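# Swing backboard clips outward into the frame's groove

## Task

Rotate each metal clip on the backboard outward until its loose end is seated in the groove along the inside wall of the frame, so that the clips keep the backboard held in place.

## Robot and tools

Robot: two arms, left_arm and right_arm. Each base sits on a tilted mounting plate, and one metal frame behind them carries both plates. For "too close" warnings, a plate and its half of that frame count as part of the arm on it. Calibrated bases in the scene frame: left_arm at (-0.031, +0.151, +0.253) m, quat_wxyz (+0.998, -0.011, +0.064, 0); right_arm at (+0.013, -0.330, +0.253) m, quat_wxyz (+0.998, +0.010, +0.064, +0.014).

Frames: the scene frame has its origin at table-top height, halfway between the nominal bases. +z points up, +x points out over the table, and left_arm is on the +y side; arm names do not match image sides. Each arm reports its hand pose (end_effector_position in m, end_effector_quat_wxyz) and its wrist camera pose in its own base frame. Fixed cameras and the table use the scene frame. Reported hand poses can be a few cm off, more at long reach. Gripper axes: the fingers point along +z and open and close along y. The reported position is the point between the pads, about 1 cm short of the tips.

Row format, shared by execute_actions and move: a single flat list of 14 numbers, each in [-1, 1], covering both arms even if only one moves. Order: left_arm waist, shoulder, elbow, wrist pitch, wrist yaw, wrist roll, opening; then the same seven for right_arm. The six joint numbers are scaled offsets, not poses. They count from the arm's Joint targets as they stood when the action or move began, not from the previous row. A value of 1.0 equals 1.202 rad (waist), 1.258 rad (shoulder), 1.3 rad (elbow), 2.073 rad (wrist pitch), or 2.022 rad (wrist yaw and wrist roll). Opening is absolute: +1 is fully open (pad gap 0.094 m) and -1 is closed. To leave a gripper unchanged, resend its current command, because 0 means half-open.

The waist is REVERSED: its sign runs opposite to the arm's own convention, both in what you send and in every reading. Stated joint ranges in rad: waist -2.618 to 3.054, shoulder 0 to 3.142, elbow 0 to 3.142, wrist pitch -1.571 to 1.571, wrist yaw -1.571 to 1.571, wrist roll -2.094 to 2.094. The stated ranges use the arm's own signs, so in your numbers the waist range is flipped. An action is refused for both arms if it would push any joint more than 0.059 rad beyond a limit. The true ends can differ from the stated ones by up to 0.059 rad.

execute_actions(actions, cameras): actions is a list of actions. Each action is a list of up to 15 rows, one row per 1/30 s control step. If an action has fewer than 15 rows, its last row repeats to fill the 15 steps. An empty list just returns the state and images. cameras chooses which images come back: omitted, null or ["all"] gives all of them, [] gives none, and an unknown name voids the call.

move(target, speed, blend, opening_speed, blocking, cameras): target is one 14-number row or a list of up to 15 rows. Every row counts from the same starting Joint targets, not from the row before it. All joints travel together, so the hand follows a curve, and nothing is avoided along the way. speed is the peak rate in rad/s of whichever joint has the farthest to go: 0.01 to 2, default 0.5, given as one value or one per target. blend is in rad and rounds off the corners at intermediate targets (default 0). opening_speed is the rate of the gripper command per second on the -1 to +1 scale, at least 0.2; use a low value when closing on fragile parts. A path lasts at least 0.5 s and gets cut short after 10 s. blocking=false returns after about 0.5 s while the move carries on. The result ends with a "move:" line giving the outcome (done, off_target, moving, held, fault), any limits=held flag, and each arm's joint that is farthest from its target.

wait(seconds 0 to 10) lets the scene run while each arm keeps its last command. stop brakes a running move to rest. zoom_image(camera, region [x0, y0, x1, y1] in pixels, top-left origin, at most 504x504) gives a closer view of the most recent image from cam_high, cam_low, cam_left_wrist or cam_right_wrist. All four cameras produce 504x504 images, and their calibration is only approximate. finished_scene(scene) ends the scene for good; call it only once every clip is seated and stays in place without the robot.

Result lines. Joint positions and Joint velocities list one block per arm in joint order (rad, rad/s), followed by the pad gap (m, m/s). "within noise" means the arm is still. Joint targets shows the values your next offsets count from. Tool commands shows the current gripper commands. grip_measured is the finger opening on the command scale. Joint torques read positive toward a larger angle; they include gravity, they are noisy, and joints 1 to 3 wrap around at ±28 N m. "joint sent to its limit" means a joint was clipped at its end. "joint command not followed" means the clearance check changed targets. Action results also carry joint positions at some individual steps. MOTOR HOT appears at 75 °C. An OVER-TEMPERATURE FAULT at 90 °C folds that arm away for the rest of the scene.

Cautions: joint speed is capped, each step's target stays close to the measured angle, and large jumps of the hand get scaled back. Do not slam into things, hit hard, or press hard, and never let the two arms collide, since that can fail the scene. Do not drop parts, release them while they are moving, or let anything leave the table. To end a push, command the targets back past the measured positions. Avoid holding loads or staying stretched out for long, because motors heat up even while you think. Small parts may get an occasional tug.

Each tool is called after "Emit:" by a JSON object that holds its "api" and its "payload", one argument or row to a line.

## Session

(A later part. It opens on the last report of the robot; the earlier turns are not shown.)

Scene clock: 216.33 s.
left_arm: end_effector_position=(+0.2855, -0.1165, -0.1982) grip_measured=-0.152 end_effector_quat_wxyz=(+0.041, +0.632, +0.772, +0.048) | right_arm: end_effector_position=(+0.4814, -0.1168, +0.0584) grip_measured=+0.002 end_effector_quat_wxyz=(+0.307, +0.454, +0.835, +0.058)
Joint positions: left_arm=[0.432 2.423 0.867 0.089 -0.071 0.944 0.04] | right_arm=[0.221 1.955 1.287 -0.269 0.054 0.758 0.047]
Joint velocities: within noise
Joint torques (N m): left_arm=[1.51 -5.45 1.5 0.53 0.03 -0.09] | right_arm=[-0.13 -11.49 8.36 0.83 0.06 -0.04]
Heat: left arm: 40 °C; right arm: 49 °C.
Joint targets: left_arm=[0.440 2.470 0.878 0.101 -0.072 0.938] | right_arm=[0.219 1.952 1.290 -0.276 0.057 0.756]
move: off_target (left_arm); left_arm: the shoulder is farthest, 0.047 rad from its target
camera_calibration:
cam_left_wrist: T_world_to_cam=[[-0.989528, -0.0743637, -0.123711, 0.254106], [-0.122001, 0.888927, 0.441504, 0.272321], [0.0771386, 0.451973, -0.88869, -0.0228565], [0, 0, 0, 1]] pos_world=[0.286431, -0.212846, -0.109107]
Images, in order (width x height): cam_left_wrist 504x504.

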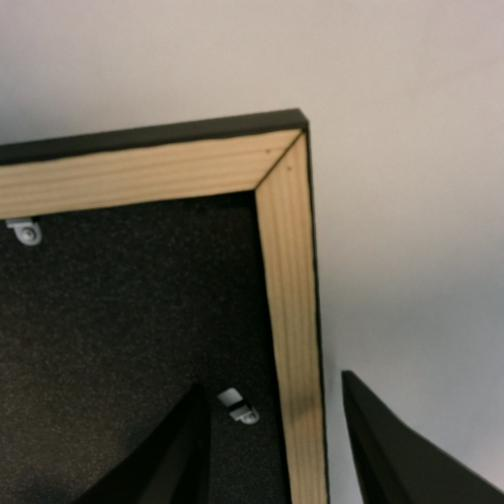

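Emit:
{"api": "move", "payload": {
  "target": [0.0,0.0,0.0,0.0,0,0,-0.46,0,0,0,0,0,0,0.0],
  "opening_speed": 0.3,
  "cameras": []
}}

Emit:
{"api": "wait", "payload": {
  "seconds": 0.1,
  "cameras": ["cam_left_wrist"]
}}

Emit:
{"api": "zoom_image", "payload": {
  "camera": "cam_left_wrist",
  "region": [160, 300, 360, 500]
}}

Emit:
{"api": "move", "payload": {
  "target": [0.0,0.0,0.0,0.0,0,0,-0.54,0,0,0,0,0,0,0.0],
  "opening_speed": 0.2,
  "cameras": ["cam_left_wrist"]
}}

Emit:
{"api": "zoom_image", "payload": {
  "camera": "cam_left_wrist",
  "region": [160, 300, 360, 500]
}}

Scene clock: 218.83 s.
left_arm: end_effector_position=(+0.2850, -0.1168, -0.1984) grip_measured=-0.456 end_effector_quat_wxyz=(+0.038, +0.634, +0.771, +0.050) | right_arm: end_effector_position=(+0.4814, -0.1168, +0.0584) grip_measured=+0.002 end_effector_quat_wxyz=(+0.307, +0.454, +0.835, +0.058)
Joint positions: left_arm=[0.438 2.424 0.871 0.081 -0.079 0.943 0.026] | right_arm=[0.221 1.955 1.287 -0.269 0.054 0.758 0.047]
Joint velocities: within noise
Joint torques (N m): left_arm=[0.91 -5.61 0.96 0.59 0.06 -0.08] | right_arm=[-0.13 -11.48 8.36 0.83 0.07 -0.03]
Heat: left arm: 40 °C; right arm: 49 °C.
Joint targets: left_arm=[0.440 2.470 0.877 0.101 -0.073 0.938] | right_arm=[0.219 1.952 1.290 -0.276 0.057 0.756]
move: off_target (left_arm); left_arm: the shoulder is farthest, 0.046 rad from its target
No camera images: "cameras" was empty.

Scene clock: 218.93 s.
left_arm: end_effector_position=(+0.2850, -0.1168, -0.1984) grip_measured=-0.456 end_effector_quat_wxyz=(+0.038, +0.634, +0.771, +0.050) | right_arm: end_effector_position=(+0.4814, -0.1168, +0.0584) grip_measured=+0.002 end_effector_quat_wxyz=(+0.307, +0.454, +0.835, +0.058)
Joint positions: left_arm=[0.438 2.424 0.871 0.081 -0.079 0.943 0.026] | right_arm=[0.221 1.955 1.287 -0.269 0.054 0.758 0.047]
Joint velocities: within noise
Joint torques (N m): left_arm=[0.85 -5.53 1.09 0.58 0.06 -0.11] | right_arm=[-0.13 -11.49 8.36 0.83 0.06 -0.03]
Heat: left arm: 40 °C; right arm: 49 °C.
Joint targets: left_arm=[0.440 2.470 0.877 0.101 -0.073 0.938] | right_arm=[0.219 1.952 1.290 -0.276 0.057 0.756]
Tool commands: left_gripper/opening=-0.46 right_gripper/opening=+0.0
wait: 0.10 s; no rest
camera_calibration:
cam_left_wrist: T_world_to_cam=[[-0.990036, -0.0687447, -0.12289, 0.254533], [-0.117266, 0.885656, 0.449292, 0.272414], [0.0779517, 0.459226, -0.884893, -0.0214814], [0, 0, 0, 1]] pos_world=[0.285617, -0.213902, -0.110122]
Images, in order (width x height): cam_left_wrist 504x504.

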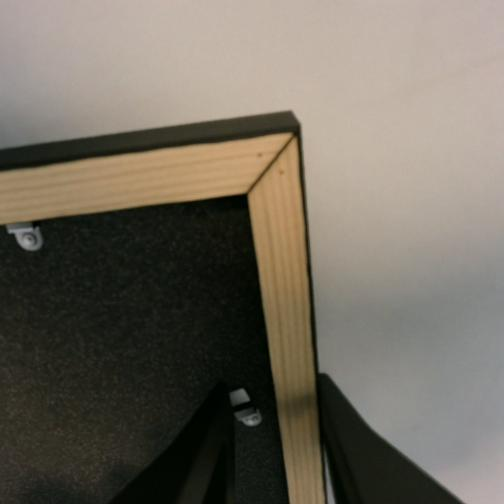

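Scaled by 2.520 from the camera's 504x504 image, which has a finer 720x720 frame.

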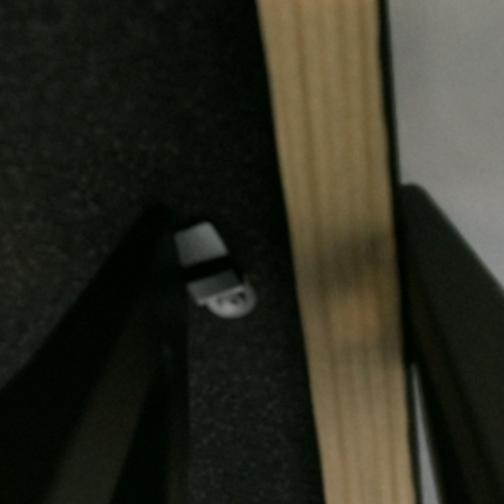

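Scene clock: 219.53 s.
left_arm: end_effector_position=(+0.2833, -0.1171, -0.1987) grip_measured=-0.535 end_effector_quat_wxyz=(+0.036, +0.635, +0.770, +0.047) | right_arm: end_effector_position=(+0.4814, -0.1168, +0.0584) grip_measured=+0.002 end_effector_quat_wxyz=(+0.307, +0.454, +0.835, +0.058)
Joint positions: left_arm=[0.438 2.425 0.871 0.076 -0.073 0.944 0.022] | right_arm=[0.221 1.955 1.287 -0.269 0.054 0.758 0.047]
Joint velocities: within noise
Joint torques (N m): left_arm=[0.8 -5.5 1.14 0.63 -0.02 -0.08] | right_arm=[-0.14 -11.48 8.36 0.83 0.06 -0.04]
Heat: left arm: 40 °C; right arm: 49 °C.
Joint targets: left_arm=[0.440 2.470 0.877 0.101 -0.072 0.938] | right_arm=[0.219 1.952 1.290 -0.276 0.057 0.756]
move: off_target (left_arm); left_arm: the shoulder is farthest, 0.045 rad from its target
camera_calibration:
cam_left_wrist: T_world_to_cam=[[-0.991012, -0.0677596, -0.115346, 0.254685], [-0.112793, 0.886833, 0.448112, 0.271212], [0.071929, 0.457095, -0.886505, -0.0203688], [0, 0, 0, 1]] pos_world=[0.284452, -0.213952, -0.110214]
Images, in order (width x height): cam_left_wrist 504x504.

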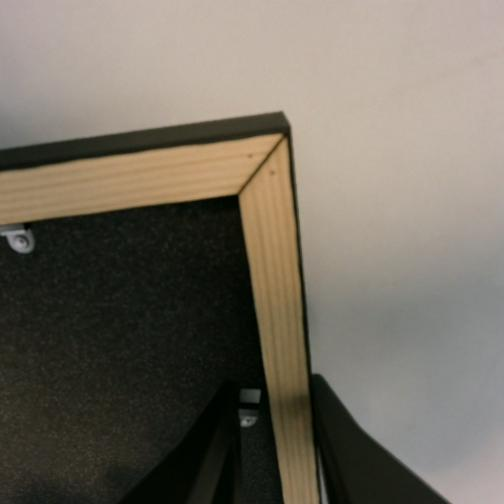

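Scaled by 2.520 from the camera's 504x504 image, which has a finer 720x720 frame.

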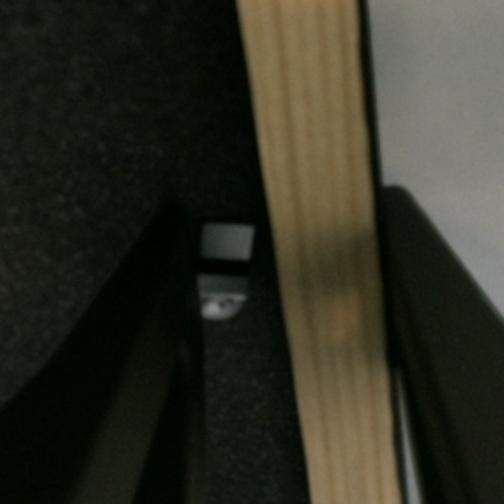

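Emit:
{"api": "move", "payload": {
  "target": [0.0,0.0,0.0,0.0,0,0,-0.60,0,0,0,0,0,0,0.0],
  "opening_speed": 0.2,
  "cameras": ["cam_left_wrist"]
}}

Emit:
{"api": "zoom_image", "payload": {
  "camera": "cam_left_wrist",
  "region": [180, 340, 320, 480]
}}

Emit:
{"api": "move", "payload": {
  "target": [0.0,0.0,0.0,0.0,0,0,-0.64,0,0,0,0,0,0,0.0],
  "opening_speed": 0.2,
  "cameras": ["cam_left_wrist"]
}}

Emit:
{"api": "zoom_image", "payload": {
  "camera": "cam_left_wrist",
  "region": [180, 340, 320, 480]
}}

Scene clock: 220.97 s.
left_arm: end_effector_position=(+0.2821, -0.1174, -0.1988) grip_measured=-0.596 end_effector_quat_wxyz=(+0.035, +0.635, +0.770, +0.044) | right_arm: end_effector_position=(+0.4814, -0.1168, +0.0584) grip_measured=+0.002 end_effector_quat_wxyz=(+0.307, +0.454, +0.835, +0.058)
Joint positions: left_arm=[0.438 2.425 0.871 0.072 -0.069 0.944 0.019] | right_arm=[0.221 1.955 1.287 -0.269 0.054 0.758 0.047]
Joint velocities: within noise
Joint torques (N m): left_arm=[0.88 -5.49 1.05 0.68 -0.02 -0.07] | right_arm=[-0.13 -11.48 8.36 0.83 0.07 -0.03]
Heat: left arm: 40 °C; right arm: 49 °C.
Joint targets: left_arm=[0.440 2.470 0.877 0.101 -0.072 0.938] | right_arm=[0.219 1.952 1.290 -0.276 0.057 0.756]
move: off_target (left_arm); left_arm: the shoulder is farthest, 0.045 rad from its target
camera_calibration:
cam_left_wrist: T_world_to_cam=[[-0.991684, -0.0676097, -0.109504, 0.254748], [-0.109858, 0.887931, 0.446665, 0.270415], [0.0670331, 0.45498, -0.887975, -0.019434], [0, 0, 0, 1]] pos_world=[0.28364, -0.214044, -0.110146]
Images, in order (width x height): cam_left_wrist 504x504.

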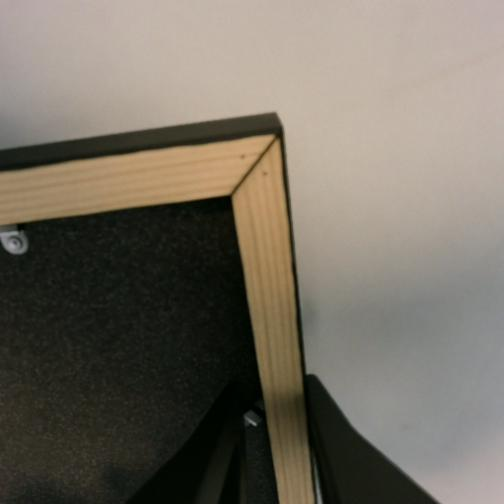

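Scaled by 3.600 from the camera's 504x504 image, which has a finer 720x720 frame.

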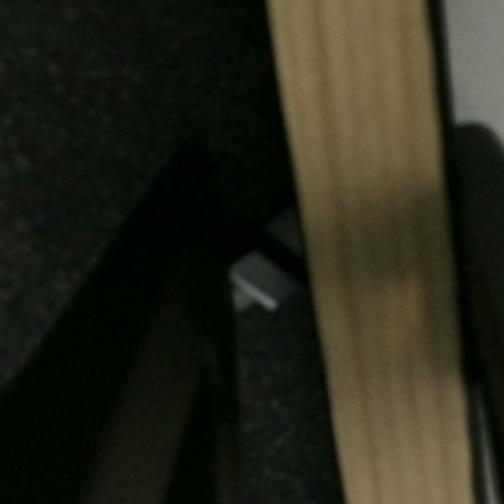

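Scene clock: 221.47 s.
left_arm: end_effector_position=(+0.2812, -0.1175, -0.1990) grip_measured=-0.635 end_effector_quat_wxyz=(+0.033, +0.635, +0.770, +0.043) | right_arm: end_effector_position=(+0.4814, -0.1168, +0.0584) grip_measured=+0.002 end_effector_quat_wxyz=(+0.307, +0.454, +0.835, +0.058)
Joint positions: left_arm=[0.438 2.425 0.871 0.069 -0.067 0.944 0.017] | right_arm=[0.221 1.955 1.287 -0.269 0.054 0.758 0.047]
Joint velocities: within noise
Joint torques (N m): left_arm=[0.79 -5.52 1.03 0.68 -0.03 -0.07] | right_arm=[-0.14 -11.49 8.36 0.83 0.06 -0.03]
Heat: left arm: 40 °C; right arm: 49 °C.
Joint targets: left_arm=[0.440 2.470 0.877 0.101 -0.073 0.938] | right_arm=[0.219 1.952 1.290 -0.276 0.057 0.756]
move: off_target (left_arm); left_arm: the shoulder is farthest, 0.045 rad from its target
camera_calibration:
cam_left_wrist: T_world_to_cam=[[-0.992106, -0.0671114, -0.105935, 0.254722], [-0.107776, 0.888181, 0.446674, 0.269922], [0.0641122, 0.454565, -0.888403, -0.0188164], [0, 0, 0, 1]] pos_world=[0.283009, -0.214091, -0.1103]
Images, in order (width x height): cam_left_wrist 504x504.

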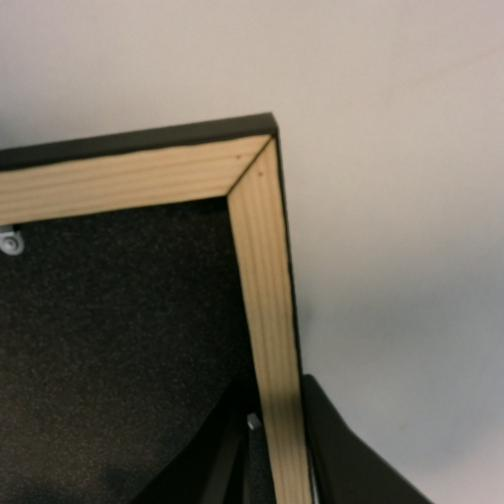

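Scaled by 3.600 from the camera's 504x504 image, which has a finer 720x720 frame.

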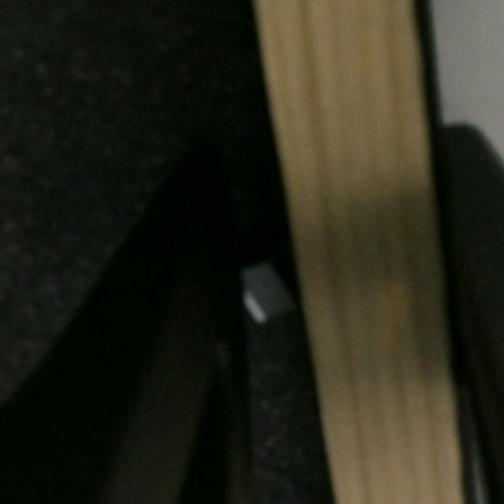

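Emit:
{"api": "move", "payload": {
  "target": [0.0,0.0,0.0,0.0,0,0,-0.665,0,0,0,0,0,0,0.0],
  "opening_speed": 0.2,
  "cameras": ["cam_left_wrist"]
}}

Emit:
{"api": "zoom_image", "payload": {
  "camera": "cam_left_wrist",
  "region": [220, 380, 300, 460]
}}

Emit:
{"api": "move", "payload": {
  "target": [0.0,0.0,0.0,0.0,0,0,-0.685,0,0,0,0,0,0,0.0],
  "opening_speed": 0.2,
  "cameras": ["cam_left_wrist"]
}}

Emit:
{"api": "zoom_image", "payload": {
  "camera": "cam_left_wrist",
  "region": [220, 380, 300, 460]
}}

Scene clock: 222.80 s.
left_arm: end_effector_position=(+0.2808, -0.1175, -0.1991) grip_measured=-0.659 end_effector_quat_wxyz=(+0.033, +0.635, +0.770, +0.043) | right_arm: end_effector_position=(+0.4814, -0.1168, +0.0584) grip_measured=+0.002 end_effector_quat_wxyz=(+0.307, +0.454, +0.835, +0.058)
Joint positions: left_arm=[0.438 2.425 0.871 0.068 -0.066 0.944 0.016] | right_arm=[0.221 1.955 1.287 -0.269 0.054 0.758 0.047]
Joint velocities: within noise
Joint torques (N m): left_arm=[0.85 -5.61 1.03 0.71 -0.07 -0.12] | right_arm=[-0.13 -11.49 8.36 0.83 0.06 -0.03]
Heat: left arm: 40 °C; right arm: 49 °C.
Joint targets: left_arm=[0.440 2.470 0.877 0.101 -0.072 0.938] | right_arm=[0.219 1.952 1.290 -0.276 0.057 0.756]
move: off_target (left_arm); left_arm: the shoulder is farthest, 0.045 rad from its target
camera_calibration:
cam_left_wrist: T_world_to_cam=[[-0.992253, -0.067068, -0.104573, 0.254725], [-0.107111, 0.888279, 0.44664, 0.269723], [0.0629346, 0.454381, -0.888582, -0.0185508], [0, 0, 0, 1]] pos_world=[0.28281, -0.214077, -0.110316]
Images, in order (width x height): cam_left_wrist 504x504.

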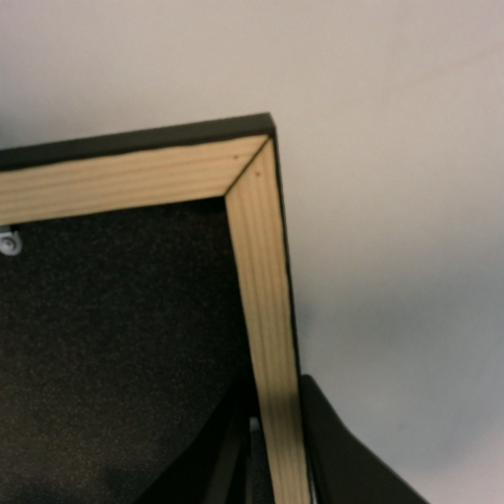

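Scaled by 6.300 from the camera's 504x504 image, which has a finer 720x720 frame.

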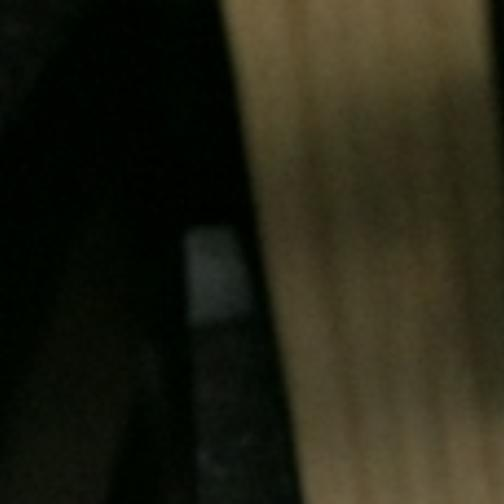

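Scene clock: 223.30 s.
left_arm: end_effector_position=(+0.2806, -0.1176, -0.1991) grip_measured=-0.684 end_effector_quat_wxyz=(+0.033, +0.636, +0.770, +0.042) | right_arm: end_effector_position=(+0.4814, -0.1168, +0.0584) grip_measured=+0.002 end_effector_quat_wxyz=(+0.307, +0.454, +0.835, +0.058)
Joint positions: left_arm=[0.439 2.425 0.871 0.067 -0.066 0.944 0.015] | right_arm=[0.221 1.955 1.287 -0.269 0.054 0.758 0.047]
Joint velocities: left_arm=[0.002 -0.017 0.007 0.051 -0.007 -0.037 0.01] | right_arm=[within noise]
Joint torques (N m): left_arm=[1.03 -5.52 0.92 0.69 -0.03 -0.09] | right_arm=[-0.14 -11.48 8.36 0.84 0.06 -0.04]
Heat: left arm: 40 °C; right arm: 49 °C.
Joint targets: left_arm=[0.440 2.470 0.877 0.101 -0.072 0.938] | right_arm=[0.219 1.952 1.290 -0.276 0.057 0.756]
move: off_target (left_arm); left_arm: the shoulder is farthest, 0.045 rad from its target
camera_calibration:
cam_left_wrist: T_world_to_cam=[[-0.992376, -0.0662772, -0.103909, 0.254716], [-0.106125, 0.888216, 0.447002, 0.269609], [0.0626676, 0.454621, -0.888478, -0.0183638], [0, 0, 0, 1]] pos_world=[0.282537, -0.214241, -0.110364]
Images, in order (width x height): cam_left_wrist 504x504.

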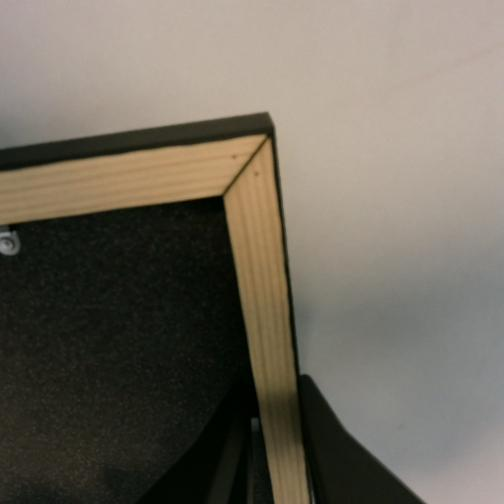

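Scaled by 6.300 from the camera's 504x504 image, which has a finer 720x720 frame.

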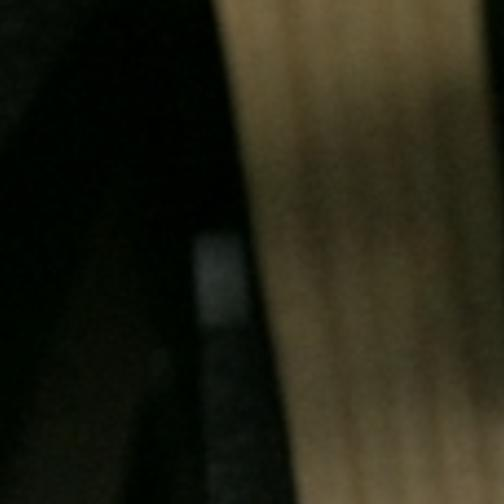

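Emit:
{"api": "move", "payload": {
  "target": [0.0,0.0,0.0,0.0,0,0,-0.54,0,0,0,0,0,0,0.0],
  "cameras": []
}}

Emit:
{"api": "move", "payload": {
  "target": [
    [0.0,-0.1312,-0.039,-0.0425,0,0,-0.54,0,0,0,0,0,0,0.0],
    [0.0,-0.2,-0.039,-0.06,0,0,-0.54,0,0,0,0,0,0,0.0]
  ],
  "speed": 0.3,
  "blend": 0.03,
  "cameras": ["cam_left_wrist"]
}}

Emit:
{"api": "zoom_image", "payload": {
  "camera": "cam_left_wrist",
  "region": [180, 240, 360, 420]
}}

Scene clock: 226.07 s.
left_arm: end_effector_position=(+0.2800, -0.1176, -0.1991) grip_measured=-0.542 end_effector_quat_wxyz=(+0.032, +0.636, +0.770, +0.041) | right_arm: end_effector_position=(+0.4814, -0.1168, +0.0584) grip_measured=+0.002 end_effector_quat_wxyz=(+0.307, +0.454, +0.835, +0.058)
Joint positions: left_arm=[0.439 2.425 0.871 0.065 -0.065 0.944 0.021] | right_arm=[0.221 1.955 1.287 -0.269 0.054 0.758 0.047]
Joint velocities: within noise
Joint torques (N m): left_arm=[0.7 -5.56 1.07 0.7 -0.07 -0.08] | right_arm=[-0.14 -11.49 8.36 0.83 0.07 -0.03]
Heat: left arm: 40 °C; right arm: 49 °C.
Joint targets: left_arm=[0.440 2.470 0.877 0.101 -0.072 0.939] | right_arm=[0.219 1.952 1.290 -0.276 0.057 0.756]
move: off_target (left_arm); left_arm: the shoulder is farthest, 0.045 rad from its target
No camera images: "cameras" was empty.

Scene clock: 227.53 s.
left_arm: end_effector_position=(+0.2966, -0.1245, -0.1513) grip_measured=-0.542 end_effector_quat_wxyz=(+0.066, +0.633, +0.769, +0.053) | right_arm: end_effector_position=(+0.4814, -0.1168, +0.0584) grip_measured=+0.002 end_effector_quat_wxyz=(+0.307, +0.454, +0.835, +0.058)
Joint positions: left_arm=[0.439 2.24 0.834 -0.01 -0.069 0.944 0.022] | right_arm=[0.221 1.955 1.287 -0.269 0.054 0.758 0.047]
Joint velocities: within noise
Joint torques (N m): left_arm=[0.79 -10.93 0.96 0.47 0.03 -0.1] | right_arm=[-0.13 -11.51 8.36 0.83 0.06 -0.03]
Heat: left arm: 40 °C; right arm: 49 °C.
Joint targets: left_arm=[0.440 2.218 0.827 -0.023 -0.072 0.939] | right_arm=[0.219 1.952 1.290 -0.276 0.057 0.756]
move: done
camera_calibration:
cam_left_wrist: T_world_to_cam=[[-0.983479, -0.0703485, -0.166791, 0.262466], [-0.134689, 0.899982, 0.414597, 0.261116], [0.120943, 0.430212, -0.894589, 0.00501645], [0, 0, 0, 1]] pos_world=[0.292693, -0.218694, -0.059993]
Images, in order (width x height): cam_left_wrist 504x504.

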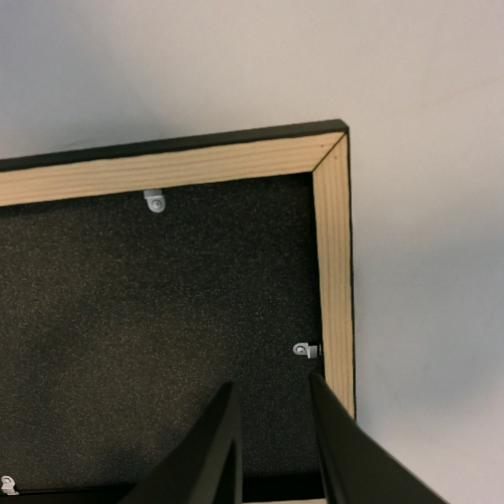

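Scaled by 2.800 from the camera's 504x504 image, which has a finer 720x720 frame.

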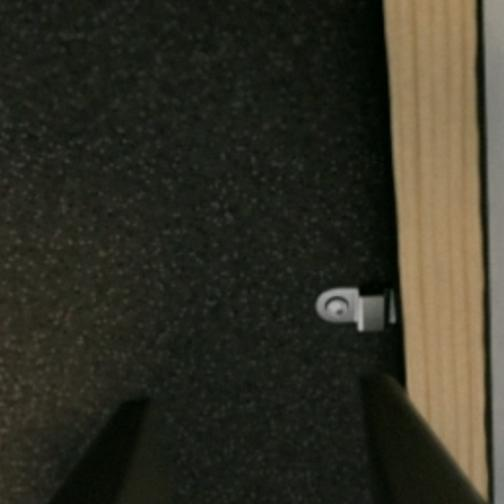

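Emit:
{"api": "zoom_image", "payload": {
  "camera": "cam_left_wrist",
  "region": [280, 320, 350, 380]
}}

Emit:
{"api": "zoom_image", "payload": {
  "camera": "cam_left_wrist",
  "region": [120, 160, 190, 220]
}}

Scaled by 7.200 from the camera's 504x504 image, which has a finer 720x720 frame.

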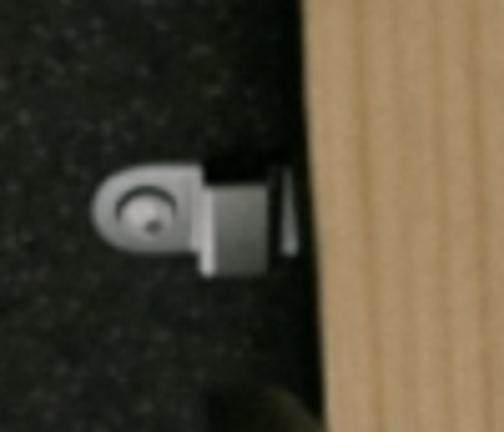

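Scaled by 7.200 from the camera's 504x504 image, which has a finer 720x720 frame.

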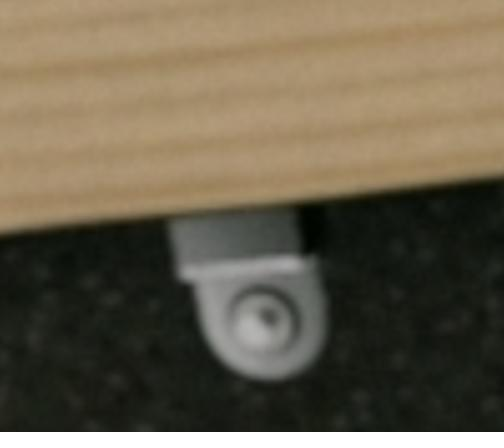

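Emit:
{"api": "move", "payload": {
  "target": [
    [-0.2221,0.0652,0.7238,-0.2754,0.0143,-0.7057,-0.62,0,0,0,0,0,0,0.0],
    [-0.2221,0.3434,0.7238,-0.2754,0.0143,-0.7057,-0.62,0,0,0,0,0,0,0.0]
  ],
  "speed": [0.9,0.4],
  "blend": 0.1,
  "cameras": ["cam_left_wrist"]
}}

Emit:
{"api": "zoom_image", "payload": {
  "camera": "cam_left_wrist",
  "region": [160, 280, 360, 480]
}}

Scene clock: 234.30 s.
left_arm: end_effector_position=(+0.4757, -0.0745, -0.1464) grip_measured=-0.618 end_effector_quat_wxyz=(+0.060, -0.154, +0.986, +0.005) | right_arm: end_effector_position=(+0.4814, -0.1168, +0.0584) grip_measured=+0.002 end_effector_quat_wxyz=(+0.307, +0.454, +0.835, +0.058)
Joint positions: left_arm=[0.176 2.628 1.761 -0.594 -0.049 -0.482 0.018] | right_arm=[0.221 1.955 1.287 -0.269 0.054 0.758 0.047]
Joint velocities: within noise
Joint torques (N m): left_arm=[0.49 -12.15 4.68 0.36 0.07 -0.07] | right_arm=[-0.13 -11.49 8.36 0.84 0.06 -0.04]
Heat: left arm: 40 °C; right arm: 49 °C.
Joint targets: left_arm=[0.173 2.651 1.768 -0.594 -0.043 -0.488] | right_arm=[0.219 1.952 1.290 -0.276 0.057 0.756]
move: done
camera_calibration:
cam_left_wrist: T_world_to_cam=[[0.185367, -0.982656, -0.00519235, -0.15744], [-0.929747, -0.177092, 0.322814, 0.522731], [-0.318134, -0.0550113, -0.946448, 0.131291], [0, 0, 0, 1]] pos_world=[0.55696, -0.0549158, -0.0453024]
Images, in order (width x height): cam_left_wrist 504x504.

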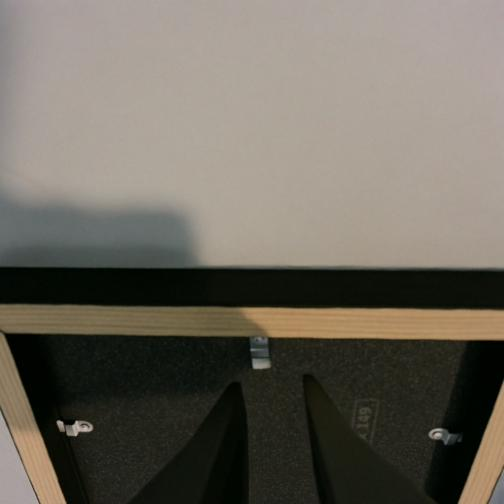

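Scaled by 2.520 from the camera's 504x504 image, which has a finer 720x720 frame.

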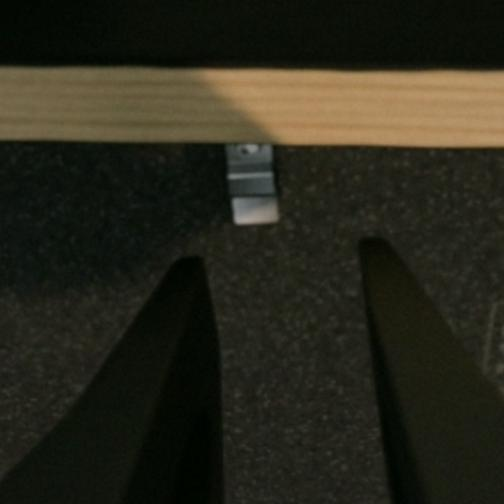

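Emit:
{"api": "move", "payload": {
  "target": [-0.0108,0.0246,-0.0328,0.0357,0.0035,0.0294,-0.72,0,0,0,0,0,0,0.0],
  "speed": 0.2,
  "cameras": ["cam_left_wrist"]
}}

Emit:
{"api": "zoom_image", "payload": {
  "camera": "cam_left_wrist",
  "region": [200, 300, 340, 440]
}}

Scene clock: 239.87 s.
left_arm: end_effector_position=(+0.4751, -0.0709, -0.1604) grip_measured=-0.718 end_effector_quat_wxyz=(+0.066, -0.135, +0.989, +0.002) | right_arm: end_effector_position=(+0.4814, -0.1168, +0.0584) grip_measured=+0.002 end_effector_quat_wxyz=(+0.307, +0.454, +0.835, +0.058)
Joint positions: left_arm=[0.166 2.648 1.733 -0.53 -0.043 -0.435 0.013] | right_arm=[0.221 1.955 1.287 -0.269 0.054 0.758 0.047]
Joint velocities: within noise
Joint torques (N m): left_arm=[0.31 -11.11 3.56 0.48 0.08 0] | right_arm=[-0.14 -11.49 8.36 0.84 0.06 -0.03]
Heat: left arm: 41 °C; right arm: 49 °C.
Joint targets: left_arm=[0.160 2.682 1.725 -0.520 -0.037 -0.429] | right_arm=[0.219 1.952 1.290 -0.276 0.057 0.756]
move: done
camera_calibration:
cam_left_wrist: T_world_to_cam=[[0.14783, -0.989013, -0.00049357, -0.135666], [-0.939747, -0.140622, 0.311612, 0.532857], [-0.308257, -0.0456017, -0.950209, 0.1134], [0, 0, 0, 1]] pos_world=[0.555762, -0.0540726, -0.0583578]
Images, in order (width x height): cam_left_wrist 504x504.

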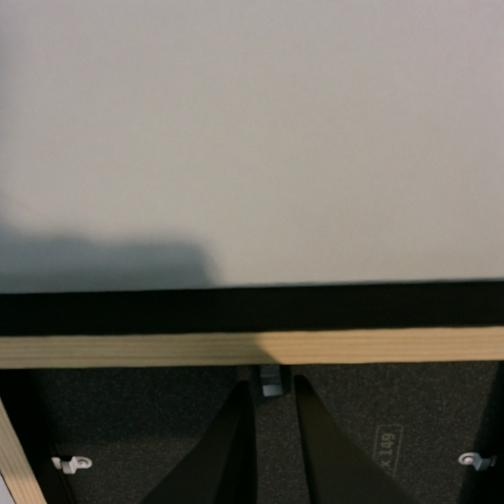

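Scaled by 3.600 from the camera's 504x504 image, which has a finer 720x720 frame.

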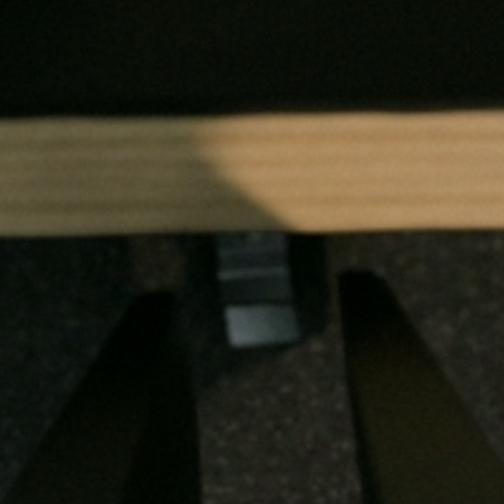

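Emit:
{"api": "move", "payload": {
  "target": [0,0.0207,0.0231,0.0034,0,0,-0.72,0,0,0,0,0,0,0.0],
  "speed": 0.15,
  "cameras": ["cam_left_wrist"]
}}

Emit:
{"api": "zoom_image", "payload": {
  "camera": "cam_left_wrist",
  "region": [200, 300, 340, 440]
}}

Scene clock: 242.07 s.
left_arm: end_effector_position=(+0.4751, -0.0710, -0.1664) grip_measured=-0.718 end_effector_quat_wxyz=(+0.065, -0.135, +0.989, +0.002) | right_arm: end_effector_position=(+0.4814, -0.1168, +0.0584) grip_measured=+0.002 end_effector_quat_wxyz=(+0.307, +0.454, +0.835, +0.058)
Joint positions: left_arm=[0.166 2.665 1.74 -0.521 -0.042 -0.435 0.013] | right_arm=[0.221 1.955 1.287 -0.269 0.054 0.758 0.047]
Joint velocities: within noise
Joint torques (N m): left_arm=[0.16 -10.26 5.26 0.45 0.07 0.07] | right_arm=[-0.13 -11.48 8.36 0.83 0.06 -0.03]
Heat: left arm: 41 °C; right arm: 49 °C.
Joint targets: left_arm=[0.160 2.707 1.755 -0.513 -0.036 -0.429] | right_arm=[0.219 1.952 1.290 -0.276 0.057 0.756]
move: off_target (left_arm); left_arm: the shoulder is farthest, 0.043 rad from its target
camera_calibration:
cam_left_wrist: T_world_to_cam=[[0.147362, -0.989083, -0.000295161, -0.135564], [-0.939301, -0.140038, 0.313213, 0.534831], [-0.309835, -0.0458784, -0.949683, 0.108526], [0, 0, 0, 1]] pos_world=[0.555969, -0.0542085, -0.0644903]
Images, in order (width x height): cam_left_wrist 504x504.

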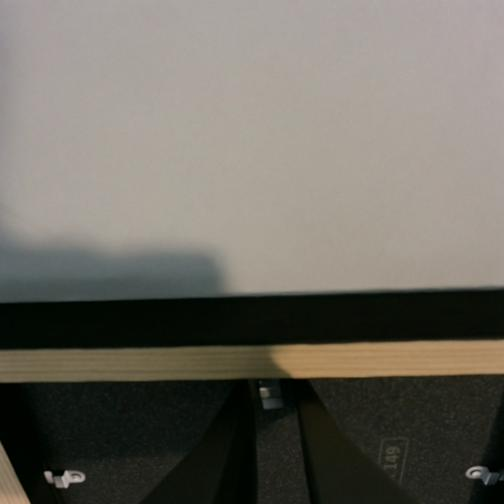

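Scaled by 3.600 from the camera's 504x504 image, which has a finer 720x720 frame.

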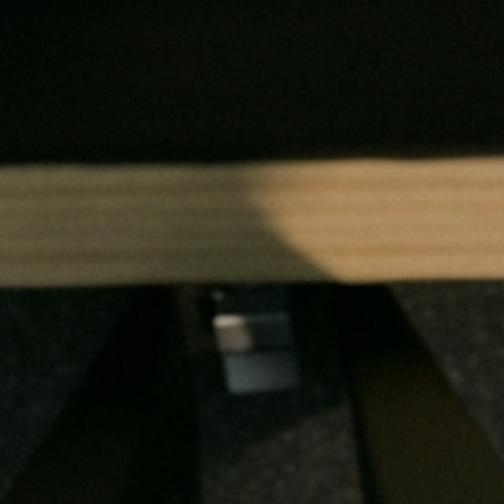

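Emit:
{"api": "move", "payload": {
  "target": [0,0.004,0,0,0,0,-0.86,0,0,0,0,0,0,0.0],
  "opening_speed": 0.3,
  "cameras": []
}}

Emit:
{"api": "move", "payload": {
  "target": [0,0,0,0,0,0,-0.95,0,0,0,0,0,0,0.0],
  "opening_speed": 0.2,
  "cameras": ["cam_left_wrist"]
}}

Emit:
{"api": "zoom_image", "payload": {
  "camera": "cam_left_wrist",
  "region": [200, 300, 340, 440]
}}

Scene clock: 243.73 s.
left_arm: end_effector_position=(+0.4751, -0.0711, -0.1666) grip_measured=-0.858 end_effector_quat_wxyz=(+0.065, -0.135, +0.989, +0.001) | right_arm: end_effector_position=(+0.4814, -0.1168, +0.0584) grip_measured=+0.002 end_effector_quat_wxyz=(+0.307, +0.454, +0.835, +0.058)
Joint positions: left_arm=[0.165 2.666 1.74 -0.521 -0.04 -0.435 0.007] | right_arm=[0.221 1.955 1.287 -0.269 0.054 0.758 0.047]
Joint velocities: within noise
Joint torques (N m): left_arm=[0.24 -9.96 5.41 0.51 0.06 0.03] | right_arm=[-0.14 -11.49 8.36 0.83 0.06 -0.03]
Heat: left arm: 41 °C; right arm: 49 °C.
Joint targets: left_arm=[0.160 2.712 1.755 -0.513 -0.037 -0.429] | right_arm=[0.219 1.952 1.290 -0.276 0.057 0.756]
move: off_target (left_arm); left_arm: the shoulder is farthest, 0.046 rad from its target
No camera images: "cameras" was empty.

Scene clock: 244.40 s.
left_arm: end_effector_position=(+0.4748, -0.0710, -0.1666) grip_measured=-0.945 end_effector_quat_wxyz=(+0.064, -0.135, +0.989, +0.001) | right_arm: end_effector_position=(+0.4814, -0.1168, +0.0584) grip_measured=+0.002 end_effector_quat_wxyz=(+0.307, +0.454, +0.835, +0.058)
Joint positions: left_arm=[0.165 2.666 1.74 -0.522 -0.04 -0.434 0.003] | right_arm=[0.221 1.955 1.287 -0.269 0.054 0.758 0.047]
Joint velocities: within noise
Joint torques (N m): left_arm=[0.25 -10.11 5.55 0.47 0.07 0.03] | right_arm=[-0.13 -11.49 8.36 0.83 0.06 -0.04]
Heat: left arm: 41 °C; right arm: 49 °C.
Joint targets: left_arm=[0.160 2.712 1.755 -0.513 -0.036 -0.429] | right_arm=[0.219 1.952 1.290 -0.276 0.057 0.756]
move: off_target (left_arm); left_arm: the shoulder is farthest, 0.046 rad from its target
camera_calibration:
cam_left_wrist: T_world_to_cam=[[0.147465, -0.989066, 0.00146316, -0.135266], [-0.938812, -0.139507, 0.314912, 0.534702], [-0.311265, -0.0478122, -0.94912, 0.108864], [0, 0, 0, 1]] pos_world=[0.555817, -0.0539871, -0.0648617]
Images, in order (width x height): cam_left_wrist 504x504.

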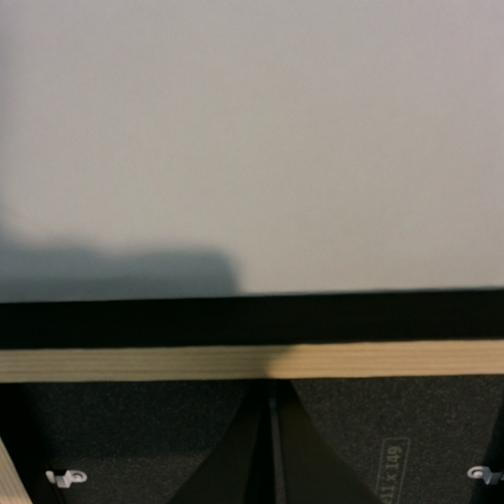

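Scaled by 3.600 from the camera's 504x504 image, which has a finer 720x720 frame.

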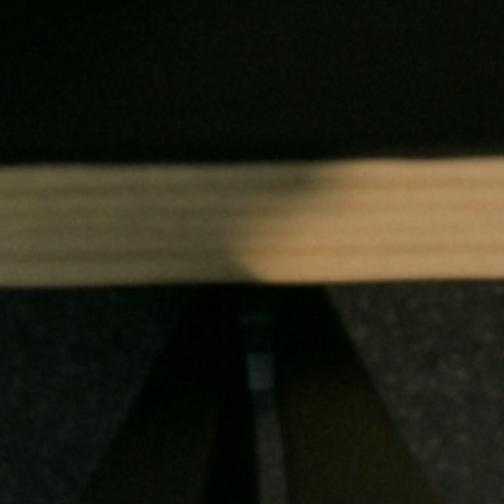

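Emit:
{"api": "move", "payload": {
  "target": [0,0,0,0,0,0,-0.97,0,0,0,0,0,0,0.0],
  "opening_speed": 0.2,
  "cameras": []
}}

Emit:
{"api": "move", "payload": {
  "target": [-0.0075,0.001,0.002,0,0,0.2196,-0.97,0,0,0,0,0,0,0.0],
  "speed": 0.35,
  "cameras": ["cam_left_wrist"]
}}

Emit:
{"api": "zoom_image", "payload": {
  "camera": "cam_left_wrist",
  "region": [200, 300, 340, 440]
}}

Scene clock: 247.27 s.
left_arm: end_effector_position=(+0.4748, -0.0710, -0.1666) grip_measured=-0.958 end_effector_quat_wxyz=(+0.064, -0.135, +0.989, +0.001) | right_arm: end_effector_position=(+0.4814, -0.1168, +0.0584) grip_measured=+0.002 end_effector_quat_wxyz=(+0.307, +0.454, +0.835, +0.058)
Joint positions: left_arm=[0.165 2.666 1.74 -0.522 -0.04 -0.434 0.002] | right_arm=[0.221 1.955 1.287 -0.269 0.054 0.758 0.047]
Joint velocities: within noise
Joint torques (N m): left_arm=[0.27 -9.96 5.34 0.46 0.02 0.04] | right_arm=[-0.14 -11.49 8.36 0.83 0.06 -0.03]
Heat: left arm: 41 °C; right arm: 49 °C.
Joint targets: left_arm=[0.160 2.712 1.755 -0.513 -0.036 -0.429] | right_arm=[0.219 1.952 1.290 -0.276 0.057 0.756]
move: off_target (left_arm); left_arm: the shoulder is farthest, 0.046 rad from its target
No camera images: "cameras" was empty.

Scene clock: 249.27 s.
left_arm: end_effector_position=(+0.4748, -0.0674, -0.1664) grip_measured=-0.958 end_effector_quat_wxyz=(+0.061, +0.081, +0.995, +0.015) | right_arm: end_effector_position=(+0.4814, -0.1168, +0.0584) grip_measured=+0.002 end_effector_quat_wxyz=(+0.307, +0.454, +0.835, +0.058)
Joint positions: left_arm=[0.158 2.666 1.741 -0.527 -0.04 0.007 0.002] | right_arm=[0.221 1.955 1.287 -0.269 0.054 0.758 0.047]
Joint velocities: within noise
Joint torques (N m): left_arm=[0.12 -9.81 5.35 0.53 0.06 0.07] | right_arm=[-0.14 -11.48 8.36 0.83 0.07 -0.04]
Heat: left arm: 41 °C; right arm: 49 °C.
Joint targets: left_arm=[0.151 2.714 1.757 -0.513 -0.037 0.015] | right_arm=[0.219 1.952 1.290 -0.276 0.057 0.756]
move: off_target (left_arm); left_arm: the shoulder is farthest, 0.048 rad from its target
camera_calibration:
cam_left_wrist: T_world_to_cam=[[-0.278491, -0.958958, -0.0533128, 0.0634419], [-0.911614, 0.246454, 0.328968, 0.550599], [-0.302327, 0.140215, -0.942835, 0.118719], [0, 0, 0, 1]] pos_world=[0.555494, -0.0915053, -0.0658143]
Images, in order (width x height): cam_left_wrist 504x504.

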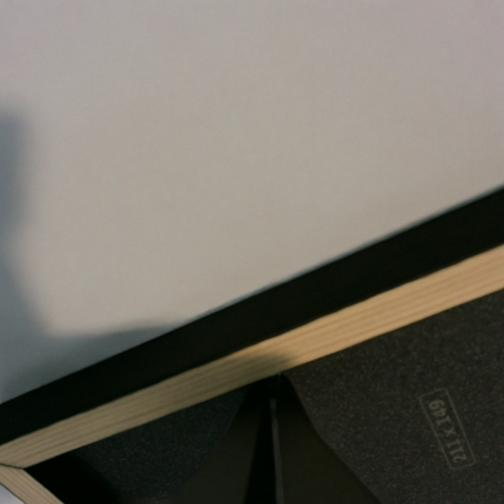

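Scaled by 3.600 from the camera's 504x504 image, which has a finer 720x720 frame.

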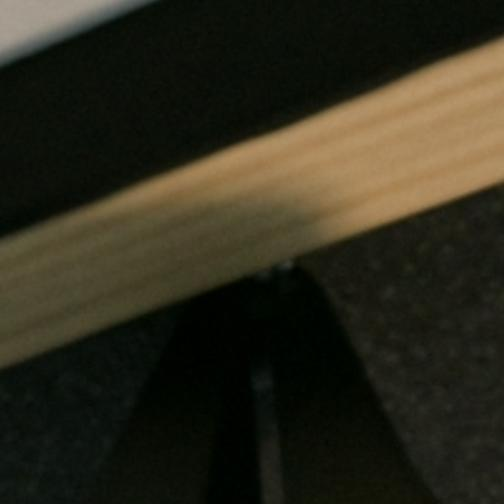

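Emit:
{"api": "move", "payload": {
  "target": [-0.0058,0.003,0.006,0,0,0.2181,-0.97,0,0,0,0,0,0,0.0],
  "speed": 0.35,
  "cameras": ["cam_left_wrist"]
}}

Emit:
{"api": "zoom_image", "payload": {
  "camera": "cam_left_wrist",
  "region": [200, 300, 340, 440]
}}

Scene clock: 253.47 s.
left_arm: end_effector_position=(+0.4761, -0.0645, -0.1662) grip_measured=-0.958 end_effector_quat_wxyz=(+0.055, +0.294, +0.954, +0.029) | right_arm: end_effector_position=(+0.4814, -0.1168, +0.0584) grip_measured=+0.002 end_effector_quat_wxyz=(+0.307, +0.454, +0.835, +0.058)
Joint positions: left_arm=[0.152 2.669 1.749 -0.533 -0.04 0.448 0.002] | right_arm=[0.221 1.955 1.287 -0.269 0.054 0.758 0.047]
Joint velocities: within noise
Joint torques (N m): left_arm=[0.06 -9.94 5.37 0.58 0.03 0.03] | right_arm=[-0.13 -11.49 8.35 0.83 0.06 -0.03]
Heat: left arm: 41 °C; right arm: 49 °C.
Joint targets: left_arm=[0.145 2.717 1.765 -0.513 -0.037 0.456] | right_arm=[0.219 1.952 1.290 -0.276 0.057 0.756]
move: off_target (left_arm); left_arm: the shoulder is farthest, 0.049 rad from its target
camera_calibration:
cam_left_wrist: T_world_to_cam=[[-0.653952, -0.750459, -0.0957023, 0.251794], [-0.72544, 0.586139, 0.360802, 0.489537], [-0.214672, 0.305373, -0.927719, 0.0903355], [0, 0, 0, 1]] pos_world=[0.539183, -0.125562, -0.0687226]
Images, in order (width x height): cam_left_wrist 504x504.

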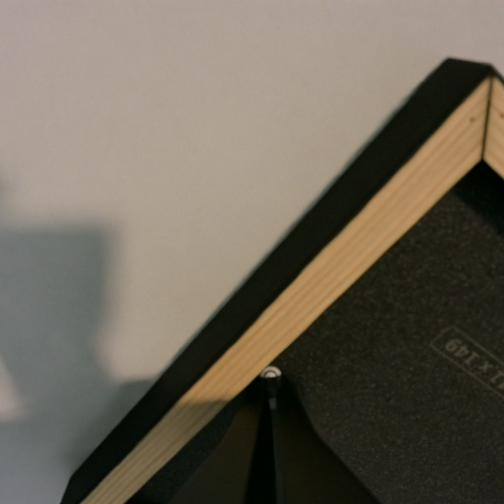

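Scaled by 3.600 from the camera's 504x504 image, which has a finer 720x720 frame.

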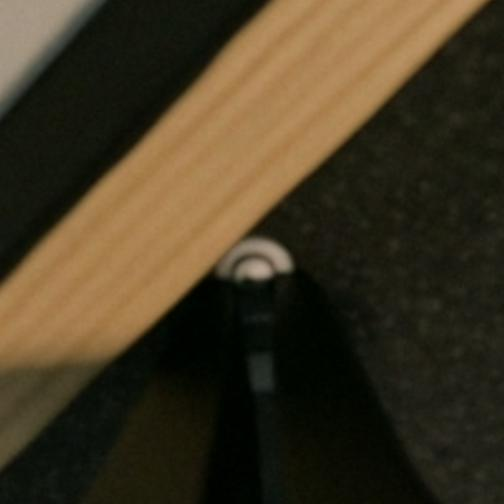

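Emit:
{"api": "move", "payload": {
  "target": [-0.0017,0.002,0.006,0,0,0.0995,-0.97,0,0,0,0,0,0,0.0],
  "speed": 0.3,
  "cameras": []
}}

Emit:
{"api": "move", "payload": {
  "target": [0,0,0,0,0,0,-0.74,0,0,0,0,0,0,0.0],
  "cameras": ["cam_left_wrist"]
}}

Emit:
{"api": "zoom_image", "payload": {
  "camera": "cam_left_wrist",
  "region": [200, 300, 340, 440]
}}

Scene clock: 256.07 s.
left_arm: end_effector_position=(+0.4771, -0.0633, -0.1660) grip_measured=-0.958 end_effector_quat_wxyz=(+0.052, +0.387, +0.920, +0.034) | right_arm: end_effector_position=(+0.4814, -0.1168, +0.0584) grip_measured=+0.002 end_effector_quat_wxyz=(+0.307, +0.454, +0.835, +0.058)
Joint positions: left_arm=[0.149 2.671 1.756 -0.538 -0.041 0.649 0.002] | right_arm=[0.221 1.955 1.287 -0.269 0.054 0.758 0.047]
Joint velocities: within noise
Joint torques (N m): left_arm=[-0.03 -9.89 5.46 0.63 0.09 0.05] | right_arm=[-0.13 -11.48 8.36 0.83 0.06 -0.03]
Heat: left arm: 41 °C; right arm: 49 °C.
Joint targets: left_arm=[0.142 2.720 1.773 -0.513 -0.037 0.657] | right_arm=[0.219 1.952 1.290 -0.276 0.057 0.756]
move: off_target (left_arm); left_arm: the shoulder is farthest, 0.048 rad from its target
No camera images: "cameras" was empty.

Scene clock: 256.57 s.
left_arm: end_effector_position=(+0.4762, -0.0641, -0.1662) grip_measured=-0.742 end_effector_quat_wxyz=(+0.051, +0.388, +0.920, +0.032) | right_arm: end_effector_position=(+0.4814, -0.1168, +0.0584) grip_measured=+0.002 end_effector_quat_wxyz=(+0.307, +0.454, +0.835, +0.058)
Joint positions: left_arm=[0.149 2.672 1.756 -0.541 -0.036 0.652 0.012] | right_arm=[0.221 1.955 1.287 -0.269 0.054 0.758 0.047]
Joint velocities: within noise
Joint torques (N m): left_arm=[0.01 -9.81 5.45 0.67 0.02 0.03] | right_arm=[-0.14 -11.48 8.36 0.83 0.06 -0.03]
Heat: left arm: 41 °C; right arm: 49 °C.
Joint targets: left_arm=[0.142 2.720 1.773 -0.513 -0.036 0.657] | right_arm=[0.219 1.952 1.290 -0.276 0.057 0.756]
move: off_target (left_arm); left_arm: the shoulder is farthest, 0.048 rad from its target
camera_calibration:
cam_left_wrist: T_world_to_cam=[[-0.790846, -0.603102, -0.104072, 0.325427], [-0.591955, 0.710603, 0.380305, 0.437056], [-0.155409, 0.362369, -0.918987, 0.067096], [0, 0, 0, 1]] pos_world=[0.526508, -0.138622, -0.0706866]
Images, in order (width x height): cam_left_wrist 504x504.

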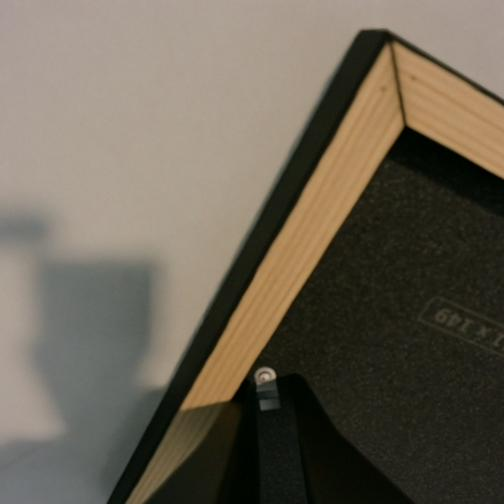

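Scaled by 3.600 from the camera's 504x504 image, which has a finer 720x720 frame.

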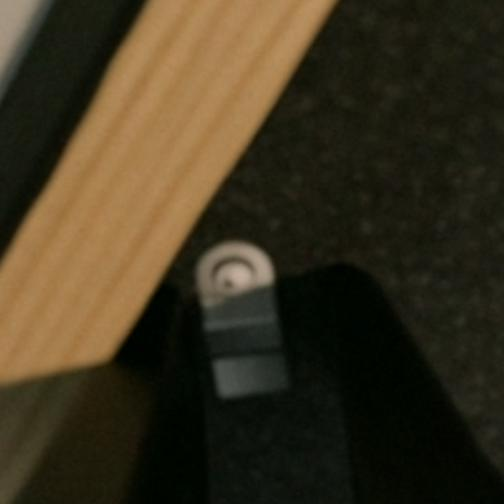

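Emit:
{"api": "move", "payload": {
  "target": [
    [0,-0.1113,-0.0454,-0.0343,0,0,-0.74,0,0,0,0,0,0,0.0],
    [0,-0.1113,-0.0454,-0.0343,0,0.2913,-0.74,0,0,0,0,0,0,0.0]
  ],
  "speed": [0.3,0.6],
  "cameras": ["cam_left_wrist"]
}}

Emit:
{"api": "zoom_image", "payload": {
  "camera": "cam_left_wrist",
  "region": [180, 280, 380, 480]
}}

Scene clock: 260.60 s.
left_arm: end_effector_position=(+0.4715, -0.0629, -0.1480) grip_measured=-0.742 end_effector_quat_wxyz=(+0.036, +0.638, +0.768, +0.044) | right_arm: end_effector_position=(+0.4814, -0.1168, +0.0584) grip_measured=+0.002 end_effector_quat_wxyz=(+0.307, +0.454, +0.835, +0.058)
Joint positions: left_arm=[0.149 2.614 1.724 -0.572 -0.038 1.24 0.012] | right_arm=[0.221 1.955 1.287 -0.269 0.054 0.758 0.047]
Joint velocities: within noise
Joint torques (N m): left_arm=[0.1 -16.58 3.41 0.23 0.04 0.06] | right_arm=[-0.13 -11.49 8.36 0.84 0.06 -0.03]
Heat: left arm: 41 °C; right arm: 49 °C.
Joint targets: left_arm=[0.142 2.580 1.714 -0.584 -0.036 1.246] | right_arm=[0.219 1.952 1.290 -0.276 0.057 0.756]
move: done
camera_calibration:
cam_left_wrist: T_world_to_cam=[[-0.991904, -0.0598828, -0.111982, 0.452063], [-0.103887, 0.889794, 0.444381, 0.217133], [0.07303, 0.452417, -0.888811, -0.0149109], [0, 0, 0, 1]] pos_world=[0.47205, -0.159387, -0.05912]
Images, in order (width x height): cam_left_wrist 504x504.

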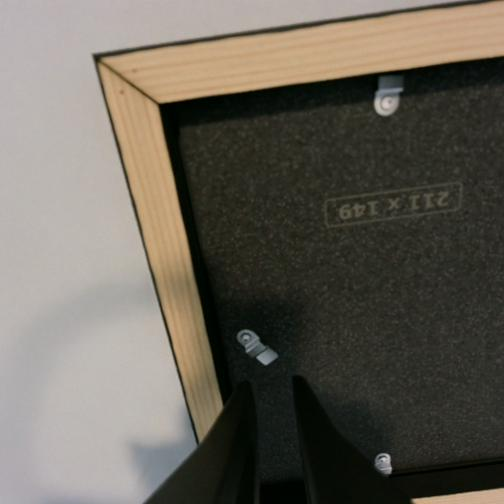

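Scaled by 2.520 from the camera's 504x504 image, which has a finer 720x720 frame.

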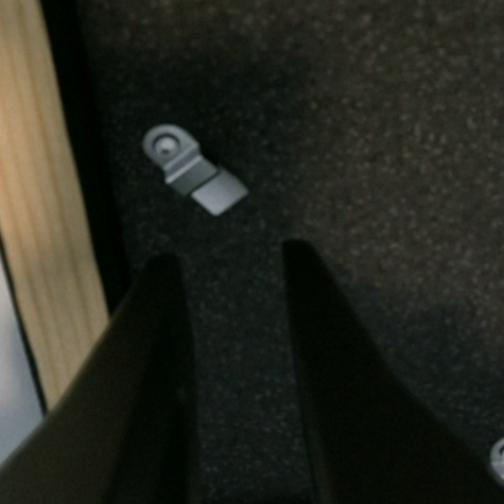

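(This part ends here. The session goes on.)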